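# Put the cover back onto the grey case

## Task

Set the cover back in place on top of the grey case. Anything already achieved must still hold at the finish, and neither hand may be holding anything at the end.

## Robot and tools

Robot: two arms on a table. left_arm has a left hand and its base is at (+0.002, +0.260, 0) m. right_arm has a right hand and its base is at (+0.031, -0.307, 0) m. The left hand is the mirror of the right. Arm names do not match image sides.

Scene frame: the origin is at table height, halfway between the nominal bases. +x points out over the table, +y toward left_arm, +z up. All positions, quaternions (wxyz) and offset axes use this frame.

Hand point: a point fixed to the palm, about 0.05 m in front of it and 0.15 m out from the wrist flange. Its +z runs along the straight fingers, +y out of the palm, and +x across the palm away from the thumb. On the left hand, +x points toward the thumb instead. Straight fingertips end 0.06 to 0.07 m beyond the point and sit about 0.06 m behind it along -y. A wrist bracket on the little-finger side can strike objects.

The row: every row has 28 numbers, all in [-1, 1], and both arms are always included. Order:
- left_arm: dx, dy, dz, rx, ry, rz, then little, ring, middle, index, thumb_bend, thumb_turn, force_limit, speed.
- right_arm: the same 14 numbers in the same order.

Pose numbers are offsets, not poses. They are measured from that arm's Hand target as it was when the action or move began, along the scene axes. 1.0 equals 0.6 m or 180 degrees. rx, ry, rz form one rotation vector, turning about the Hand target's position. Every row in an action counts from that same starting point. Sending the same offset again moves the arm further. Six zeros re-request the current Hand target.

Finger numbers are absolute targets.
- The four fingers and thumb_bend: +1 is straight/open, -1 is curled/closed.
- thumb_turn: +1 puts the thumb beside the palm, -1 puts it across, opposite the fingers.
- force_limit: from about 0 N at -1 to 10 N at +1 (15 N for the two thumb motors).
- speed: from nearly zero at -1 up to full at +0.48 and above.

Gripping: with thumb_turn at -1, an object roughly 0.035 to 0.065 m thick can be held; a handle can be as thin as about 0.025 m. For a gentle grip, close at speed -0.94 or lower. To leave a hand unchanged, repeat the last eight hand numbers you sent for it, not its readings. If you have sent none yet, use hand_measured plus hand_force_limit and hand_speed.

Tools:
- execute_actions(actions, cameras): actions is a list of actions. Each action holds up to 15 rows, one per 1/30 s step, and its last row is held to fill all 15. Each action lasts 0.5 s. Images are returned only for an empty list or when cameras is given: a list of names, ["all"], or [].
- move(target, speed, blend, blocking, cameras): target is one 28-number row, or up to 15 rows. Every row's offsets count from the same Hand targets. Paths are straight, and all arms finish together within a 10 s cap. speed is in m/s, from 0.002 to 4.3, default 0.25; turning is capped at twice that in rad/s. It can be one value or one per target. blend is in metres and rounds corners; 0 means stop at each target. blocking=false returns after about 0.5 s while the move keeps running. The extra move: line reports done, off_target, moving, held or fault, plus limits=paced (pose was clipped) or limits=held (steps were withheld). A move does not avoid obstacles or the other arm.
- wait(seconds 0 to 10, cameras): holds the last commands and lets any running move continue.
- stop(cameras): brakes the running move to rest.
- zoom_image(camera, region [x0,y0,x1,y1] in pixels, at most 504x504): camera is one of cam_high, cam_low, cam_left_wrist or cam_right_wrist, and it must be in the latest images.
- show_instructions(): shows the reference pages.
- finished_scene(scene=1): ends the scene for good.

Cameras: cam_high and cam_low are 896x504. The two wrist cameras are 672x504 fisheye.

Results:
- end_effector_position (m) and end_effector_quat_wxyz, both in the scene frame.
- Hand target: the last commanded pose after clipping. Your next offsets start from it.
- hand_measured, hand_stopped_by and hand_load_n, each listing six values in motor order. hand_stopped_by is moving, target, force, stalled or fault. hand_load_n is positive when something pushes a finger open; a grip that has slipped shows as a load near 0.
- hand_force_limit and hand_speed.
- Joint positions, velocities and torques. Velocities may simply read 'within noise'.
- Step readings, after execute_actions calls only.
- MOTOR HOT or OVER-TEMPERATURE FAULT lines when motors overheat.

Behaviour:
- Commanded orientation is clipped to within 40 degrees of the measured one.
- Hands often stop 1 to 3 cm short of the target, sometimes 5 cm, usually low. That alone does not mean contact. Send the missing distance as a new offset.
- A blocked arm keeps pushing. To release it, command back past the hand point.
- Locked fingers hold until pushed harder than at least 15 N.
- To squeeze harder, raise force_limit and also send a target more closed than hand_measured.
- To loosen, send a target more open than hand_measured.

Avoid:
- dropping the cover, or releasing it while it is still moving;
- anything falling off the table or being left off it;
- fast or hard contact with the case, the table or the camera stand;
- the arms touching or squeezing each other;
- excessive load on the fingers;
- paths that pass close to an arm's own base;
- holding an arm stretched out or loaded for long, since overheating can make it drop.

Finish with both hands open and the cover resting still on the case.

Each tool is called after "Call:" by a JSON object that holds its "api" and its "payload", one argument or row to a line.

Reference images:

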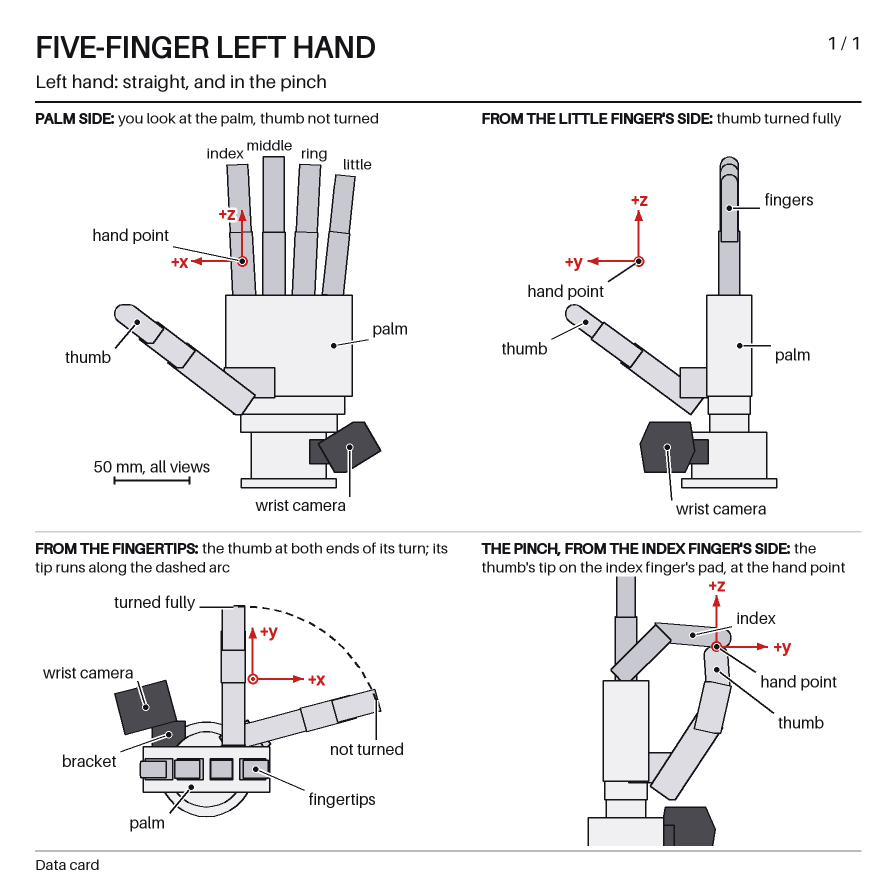

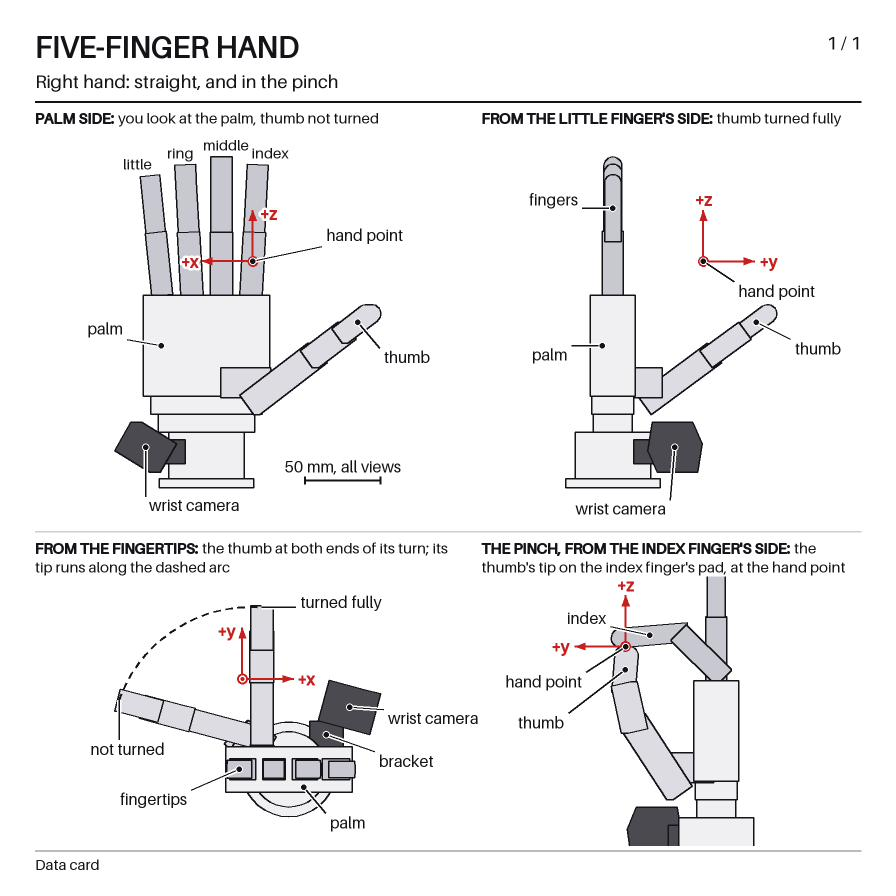

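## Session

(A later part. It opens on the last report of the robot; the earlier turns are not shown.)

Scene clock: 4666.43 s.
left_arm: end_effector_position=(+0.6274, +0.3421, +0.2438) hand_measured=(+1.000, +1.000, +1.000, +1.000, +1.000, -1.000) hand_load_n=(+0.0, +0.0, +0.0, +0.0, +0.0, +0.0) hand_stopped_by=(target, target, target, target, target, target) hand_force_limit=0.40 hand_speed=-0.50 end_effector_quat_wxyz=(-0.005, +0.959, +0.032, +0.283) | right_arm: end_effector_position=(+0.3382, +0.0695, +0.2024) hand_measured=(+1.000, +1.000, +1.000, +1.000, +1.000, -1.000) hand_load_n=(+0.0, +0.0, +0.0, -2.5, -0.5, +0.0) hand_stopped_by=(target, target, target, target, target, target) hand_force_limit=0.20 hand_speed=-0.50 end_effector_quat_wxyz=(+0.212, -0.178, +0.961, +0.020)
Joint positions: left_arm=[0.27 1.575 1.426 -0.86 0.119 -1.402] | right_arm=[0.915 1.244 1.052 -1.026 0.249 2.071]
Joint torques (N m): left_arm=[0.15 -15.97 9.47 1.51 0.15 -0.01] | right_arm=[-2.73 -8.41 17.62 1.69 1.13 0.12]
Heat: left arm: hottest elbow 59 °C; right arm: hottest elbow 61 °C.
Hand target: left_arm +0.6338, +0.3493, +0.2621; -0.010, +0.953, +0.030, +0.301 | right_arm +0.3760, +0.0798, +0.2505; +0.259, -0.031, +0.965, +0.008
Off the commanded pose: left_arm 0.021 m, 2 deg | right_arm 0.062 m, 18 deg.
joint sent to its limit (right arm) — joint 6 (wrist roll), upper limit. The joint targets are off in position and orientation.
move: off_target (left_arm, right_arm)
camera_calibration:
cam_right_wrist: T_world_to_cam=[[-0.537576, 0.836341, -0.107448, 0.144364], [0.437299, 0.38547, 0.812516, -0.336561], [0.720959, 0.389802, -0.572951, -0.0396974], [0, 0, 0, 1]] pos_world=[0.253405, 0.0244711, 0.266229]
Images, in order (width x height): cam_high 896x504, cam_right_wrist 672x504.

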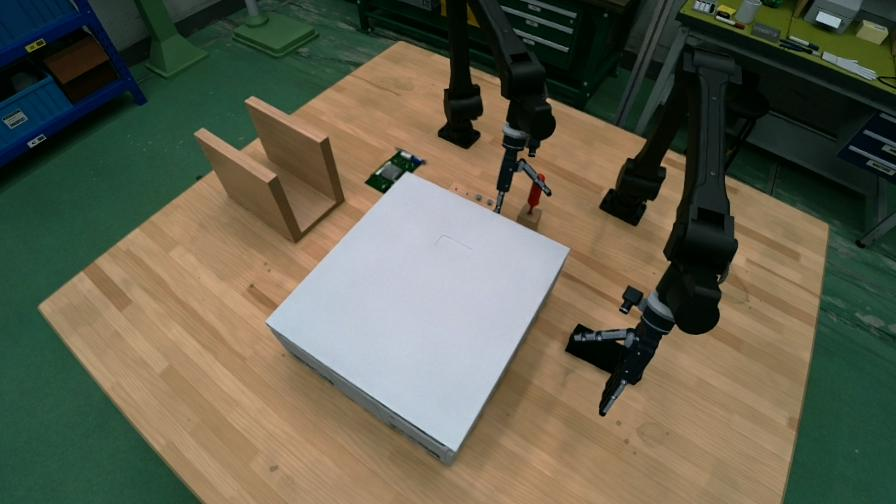

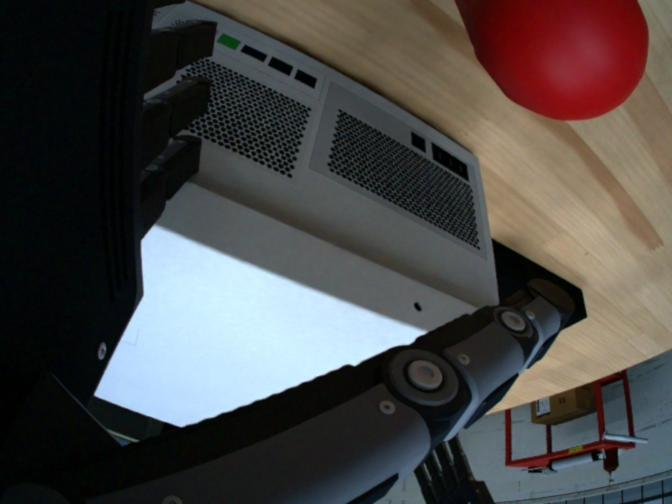

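Call:
{"api": "move", "payload": {
  "target": [0, 0, 0, 0, 0, 0, 1, 1, 1, 1, 1, -1, 0.4, -0.5, 0.01, 0.005, 0.004, 0, 0, 0, 1, 1, 1, 1, 1, -1, 0.2, -0.5],
  "speed": 0.04,
  "cameras": ["cam_high"]
}}

Call:
{"api": "zoom_image", "payload": {
  "camera": "cam_high",
  "region": [420, 410, 500, 470]
}}

Call:
{"api": "zoom_image", "payload": {
  "camera": "cam_high",
  "region": [520, 210, 600, 270]
}}

Scene clock: 4701.73 s.
left_arm: end_effector_position=(+0.6274, +0.3421, +0.2438) hand_measured=(+1.000, +1.000, +1.000, +1.000, +1.000, -1.000) hand_load_n=(+0.0, +0.0, +0.0, +0.0, +0.0, +0.0) hand_stopped_by=(target, target, target, target, target, target) hand_force_limit=0.40 hand_speed=-0.50 end_effector_quat_wxyz=(-0.005, +0.959, +0.032, +0.283) | right_arm: end_effector_position=(+0.3391, +0.0700, +0.2027) hand_measured=(+1.000, +1.000, +1.000, +1.000, +1.000, -1.000) hand_load_n=(+0.0, +0.0, +0.0, -2.5, +0.0, +0.0) hand_stopped_by=(target, target, target, target, target, target) hand_force_limit=0.20 hand_speed=-0.50 end_effector_quat_wxyz=(+0.206, -0.178, +0.962, +0.017)
Joint positions: left_arm=[0.27 1.575 1.426 -0.86 0.119 -1.402] | right_arm=[0.912 1.254 1.066 -1.044 0.246 2.071]
Joint torques (N m): left_arm=[0.21 -16.38 9.61 1.35 0.11 -0.02] | right_arm=[-2.96 -8.23 18.03 2.19 1.24 0.12]
Heat: left arm: hottest elbow 60 °C; right arm: hottest elbow 64 °C.
Hand target: left_arm +0.6338, +0.3493, +0.2621; -0.010, +0.953, +0.030, +0.301 | right_arm +0.3819, +0.0828, +0.2529; +0.259, -0.031, +0.965, +0.008
Off the commanded pose: left_arm 0.021 m, 2 deg | right_arm 0.067 m, 18 deg.
joint sent to its limit (right arm) — joint 6 (wrist roll), upper limit. The joint targets are off in position and orientation.
move: off_target (left_arm, right_arm)
Images, in order (width x height): cam_high 896x504.

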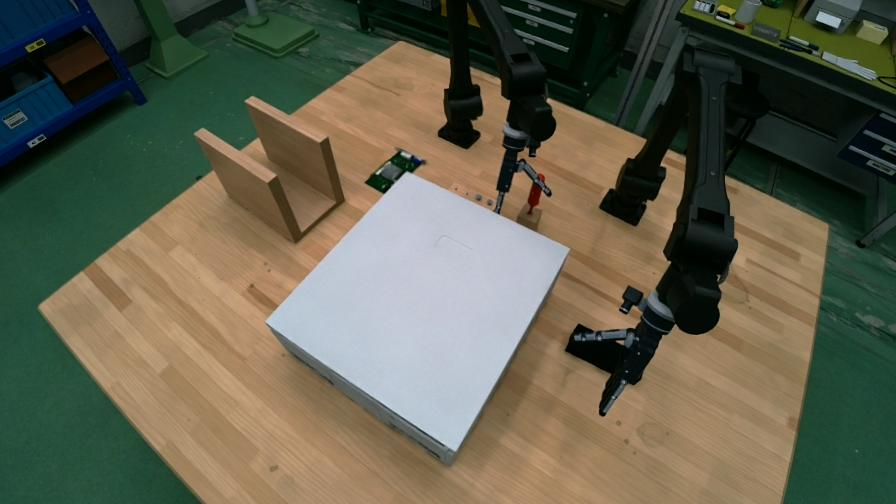

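Scaled by 6.300 from the camera's 896x504 image, which has a finer 1280x720 frame.

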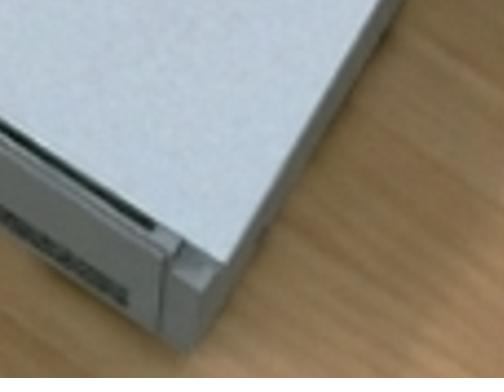

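Scaled by 6.300 from the camera's 896x504 image, which has a finer 1280x720 frame.

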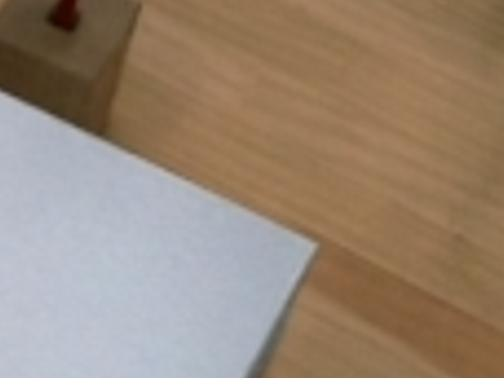

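Call:
{"api": "move", "payload": {
  "target": [
    [0, 0, 0.05, 0, 0, 0, 1, 1, 1, 1, 1, -1, 0.4, -0.5, -0.11, -0.01, 0.0, 0, 0, 0, 1, 1, 1, 1, 1, -1, 0.2, -0.5],
    [0, 0.02, 0.1, 0, 0, 0, 1, 1, 1, 1, 1, -1, 0.4, -0.5, -0.11, -0.01, 0.2, 0, 0, 0, 1, 1, 1, 1, 1, -1, 0.2, -0.5]
  ],
  "speed": [0.06, 0.12],
  "cameras": ["all"]
}}

Scene clock: 4726.03 s.
left_arm: end_effector_position=(+0.6263, +0.3529, +0.2930) hand_measured=(+1.000, +1.000, +1.000, +1.000, +1.000, -1.000) hand_load_n=(+0.0, +0.0, +0.0, +0.0, +0.0, +0.0) hand_stopped_by=(target, target, target, target, target, target) hand_force_limit=0.40 hand_speed=-0.50 end_effector_quat_wxyz=(-0.003, +0.960, +0.032, +0.278) | right_arm: end_effector_position=(+0.3167, +0.0656, +0.3491) hand_measured=(+1.000, +1.000, +1.000, +1.000, +1.000, -1.000) hand_load_n=(+0.0, +0.0, +0.0, +0.0, +0.0, +0.0) hand_stopped_by=(target, target, target, target, target, target) hand_force_limit=0.20 hand_speed=-0.50 end_effector_quat_wxyz=(+0.246, -0.189, +0.950, +0.038)
Joint positions: left_arm=[0.291 1.575 1.559 -1.006 0.131 -1.383] | right_arm=[0.957 1.154 1.335 -1.326 0.277 2.071]
Joint torques (N m): left_arm=[0.56 -16.32 11.4 0.92 0.15 -0.05] | right_arm=[0.91 -6.24 14.95 0.76 0.21 0.12]
Heat: left arm: hottest elbow 61 °C; right arm: hottest elbow 68 °C.
Hand target: left_arm +0.6339, +0.3612, +0.3223; -0.010, +0.953, +0.030, +0.301 | right_arm +0.3160, +0.0768, +0.3728; +0.259, -0.031, +0.965, +0.008
Off the commanded pose: left_arm 0.031 m, 3 deg | right_arm 0.026 m, 19 deg.
joint sent to its limit (right arm) — joint 6 (wrist roll), upper limit. The joint targets are off in orientation, not in position.
move: off_target (left_arm, right_arm)
camera_calibration:
cam_left_wrist: T_world_to_cam=[[0.131518, 0.979706, 0.151257, -0.473736], [0.445747, -0.194732, 0.873721, -0.466991], [0.885445, -0.0474881, -0.462312, -0.282402], [0, 0, 0, 1]] pos_world=[0.520516, 0.359773, 0.349118]
cam_right_wrist: T_world_to_cam=[[-0.557528, 0.823352, -0.106083, 0.158524], [0.371657, 0.361821, 0.85496, -0.437284], [0.742316, 0.437237, -0.50773, 0.028726], [0, 0, 0, 1]] pos_world=[0.229578, 0.0151373, 0.405262]

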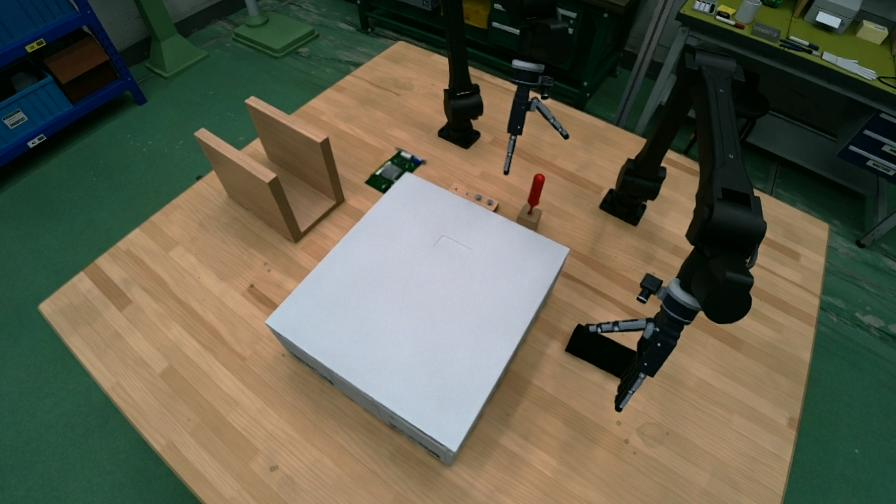

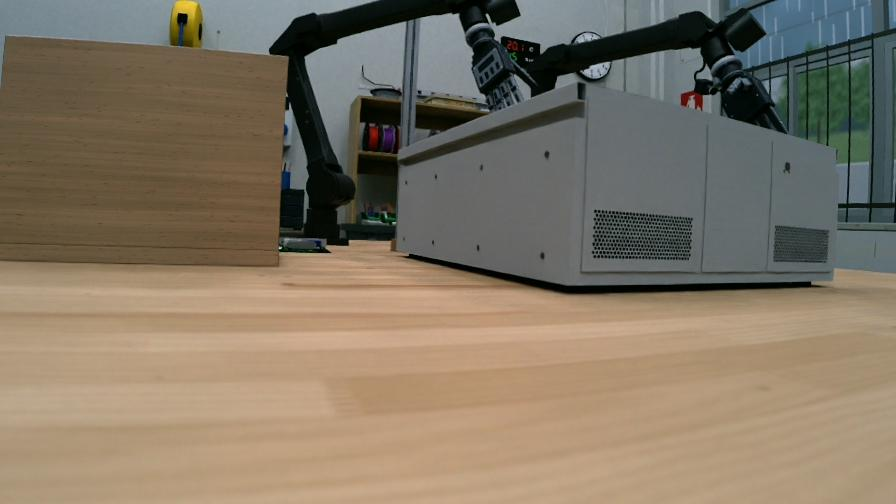

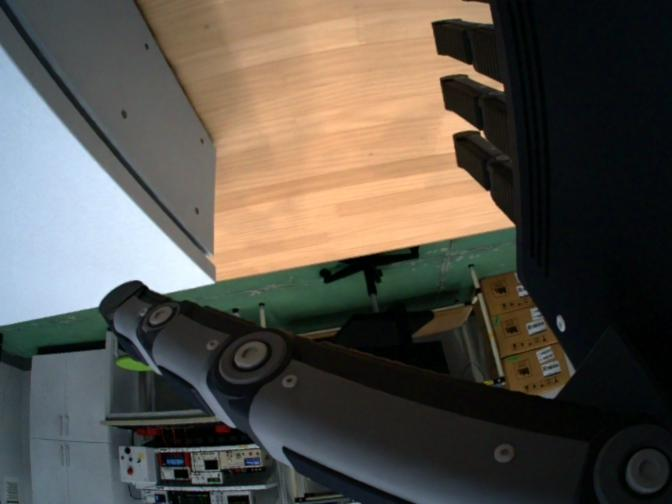

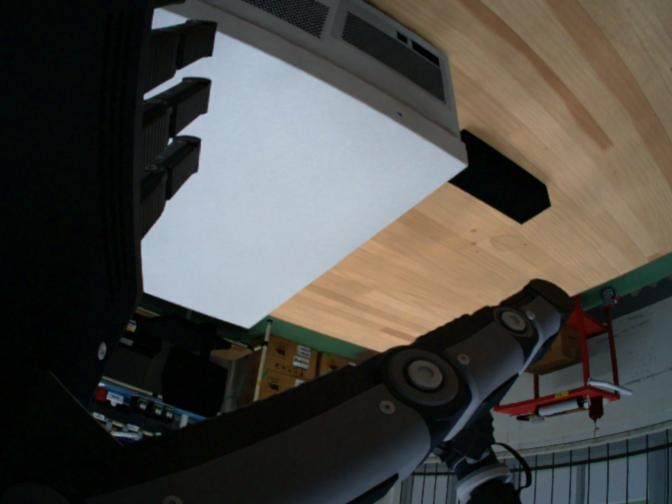

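Call:
{"api": "zoom_image", "payload": {
  "camera": "cam_low",
  "region": [390, 60, 642, 228]
}}

Call:
{"api": "zoom_image", "payload": {
  "camera": "cam_low",
  "region": [560, 60, 860, 260]
}}

Call:
{"api": "zoom_image", "payload": {
  "camera": "cam_high",
  "region": [250, 280, 470, 470]
}}

Call:
{"api": "zoom_image", "payload": {
  "camera": "cam_right_wrist",
  "region": [140, 0, 500, 270]
}}

Call:
{"api": "zoom_image", "payload": {
  "camera": "cam_left_wrist",
  "region": [0, 0, 300, 300]
}}

Scaled by 2.000 from the camera's 896x504 image, which has a finer 1280x720 frame.

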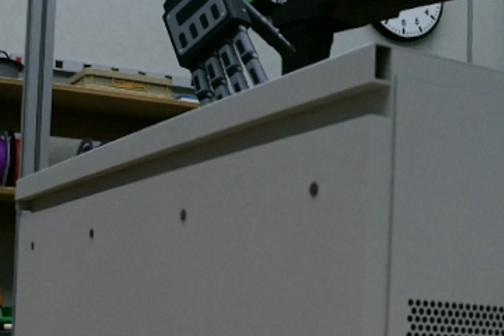

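Scaled by 1.680 from the camera's 896x504 image, which has a finer 1280x720 frame.

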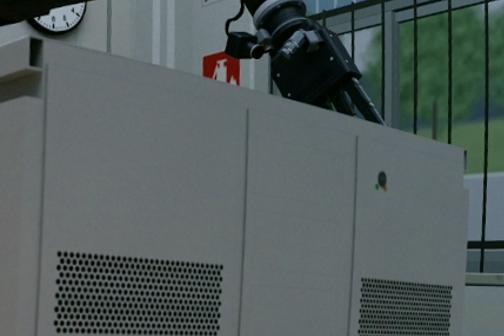

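Scaled by 2.291 from the camera's 896x504 image, which has a finer 1280x720 frame.

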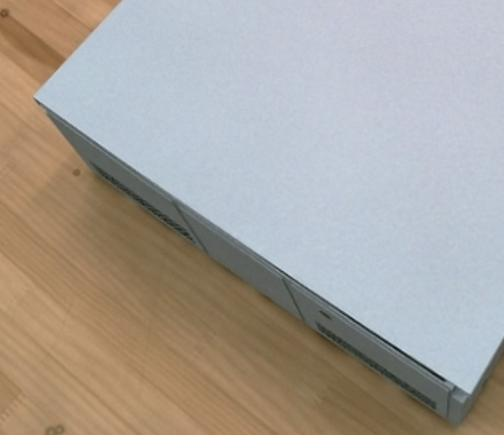

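Scaled by 1.400 from the camera's 672x504 image, which has a finer 960x720 frame.

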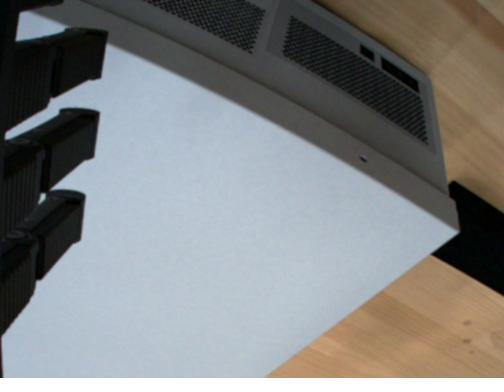

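Scaled by 1.680 from the camera's 672x504 image, which has a finer 960x720 frame.

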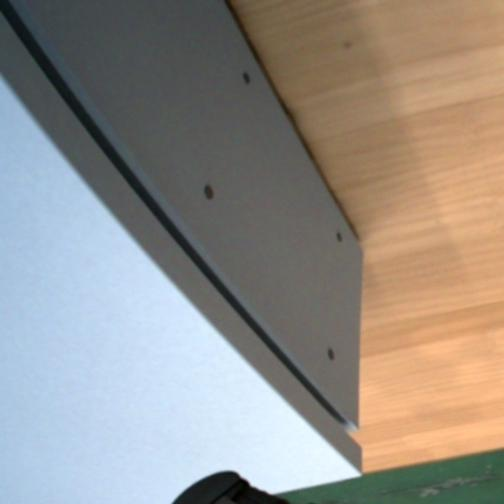

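Call:
{"api": "finished_scene", "payload": {

}}

The scene is finished: the task was done.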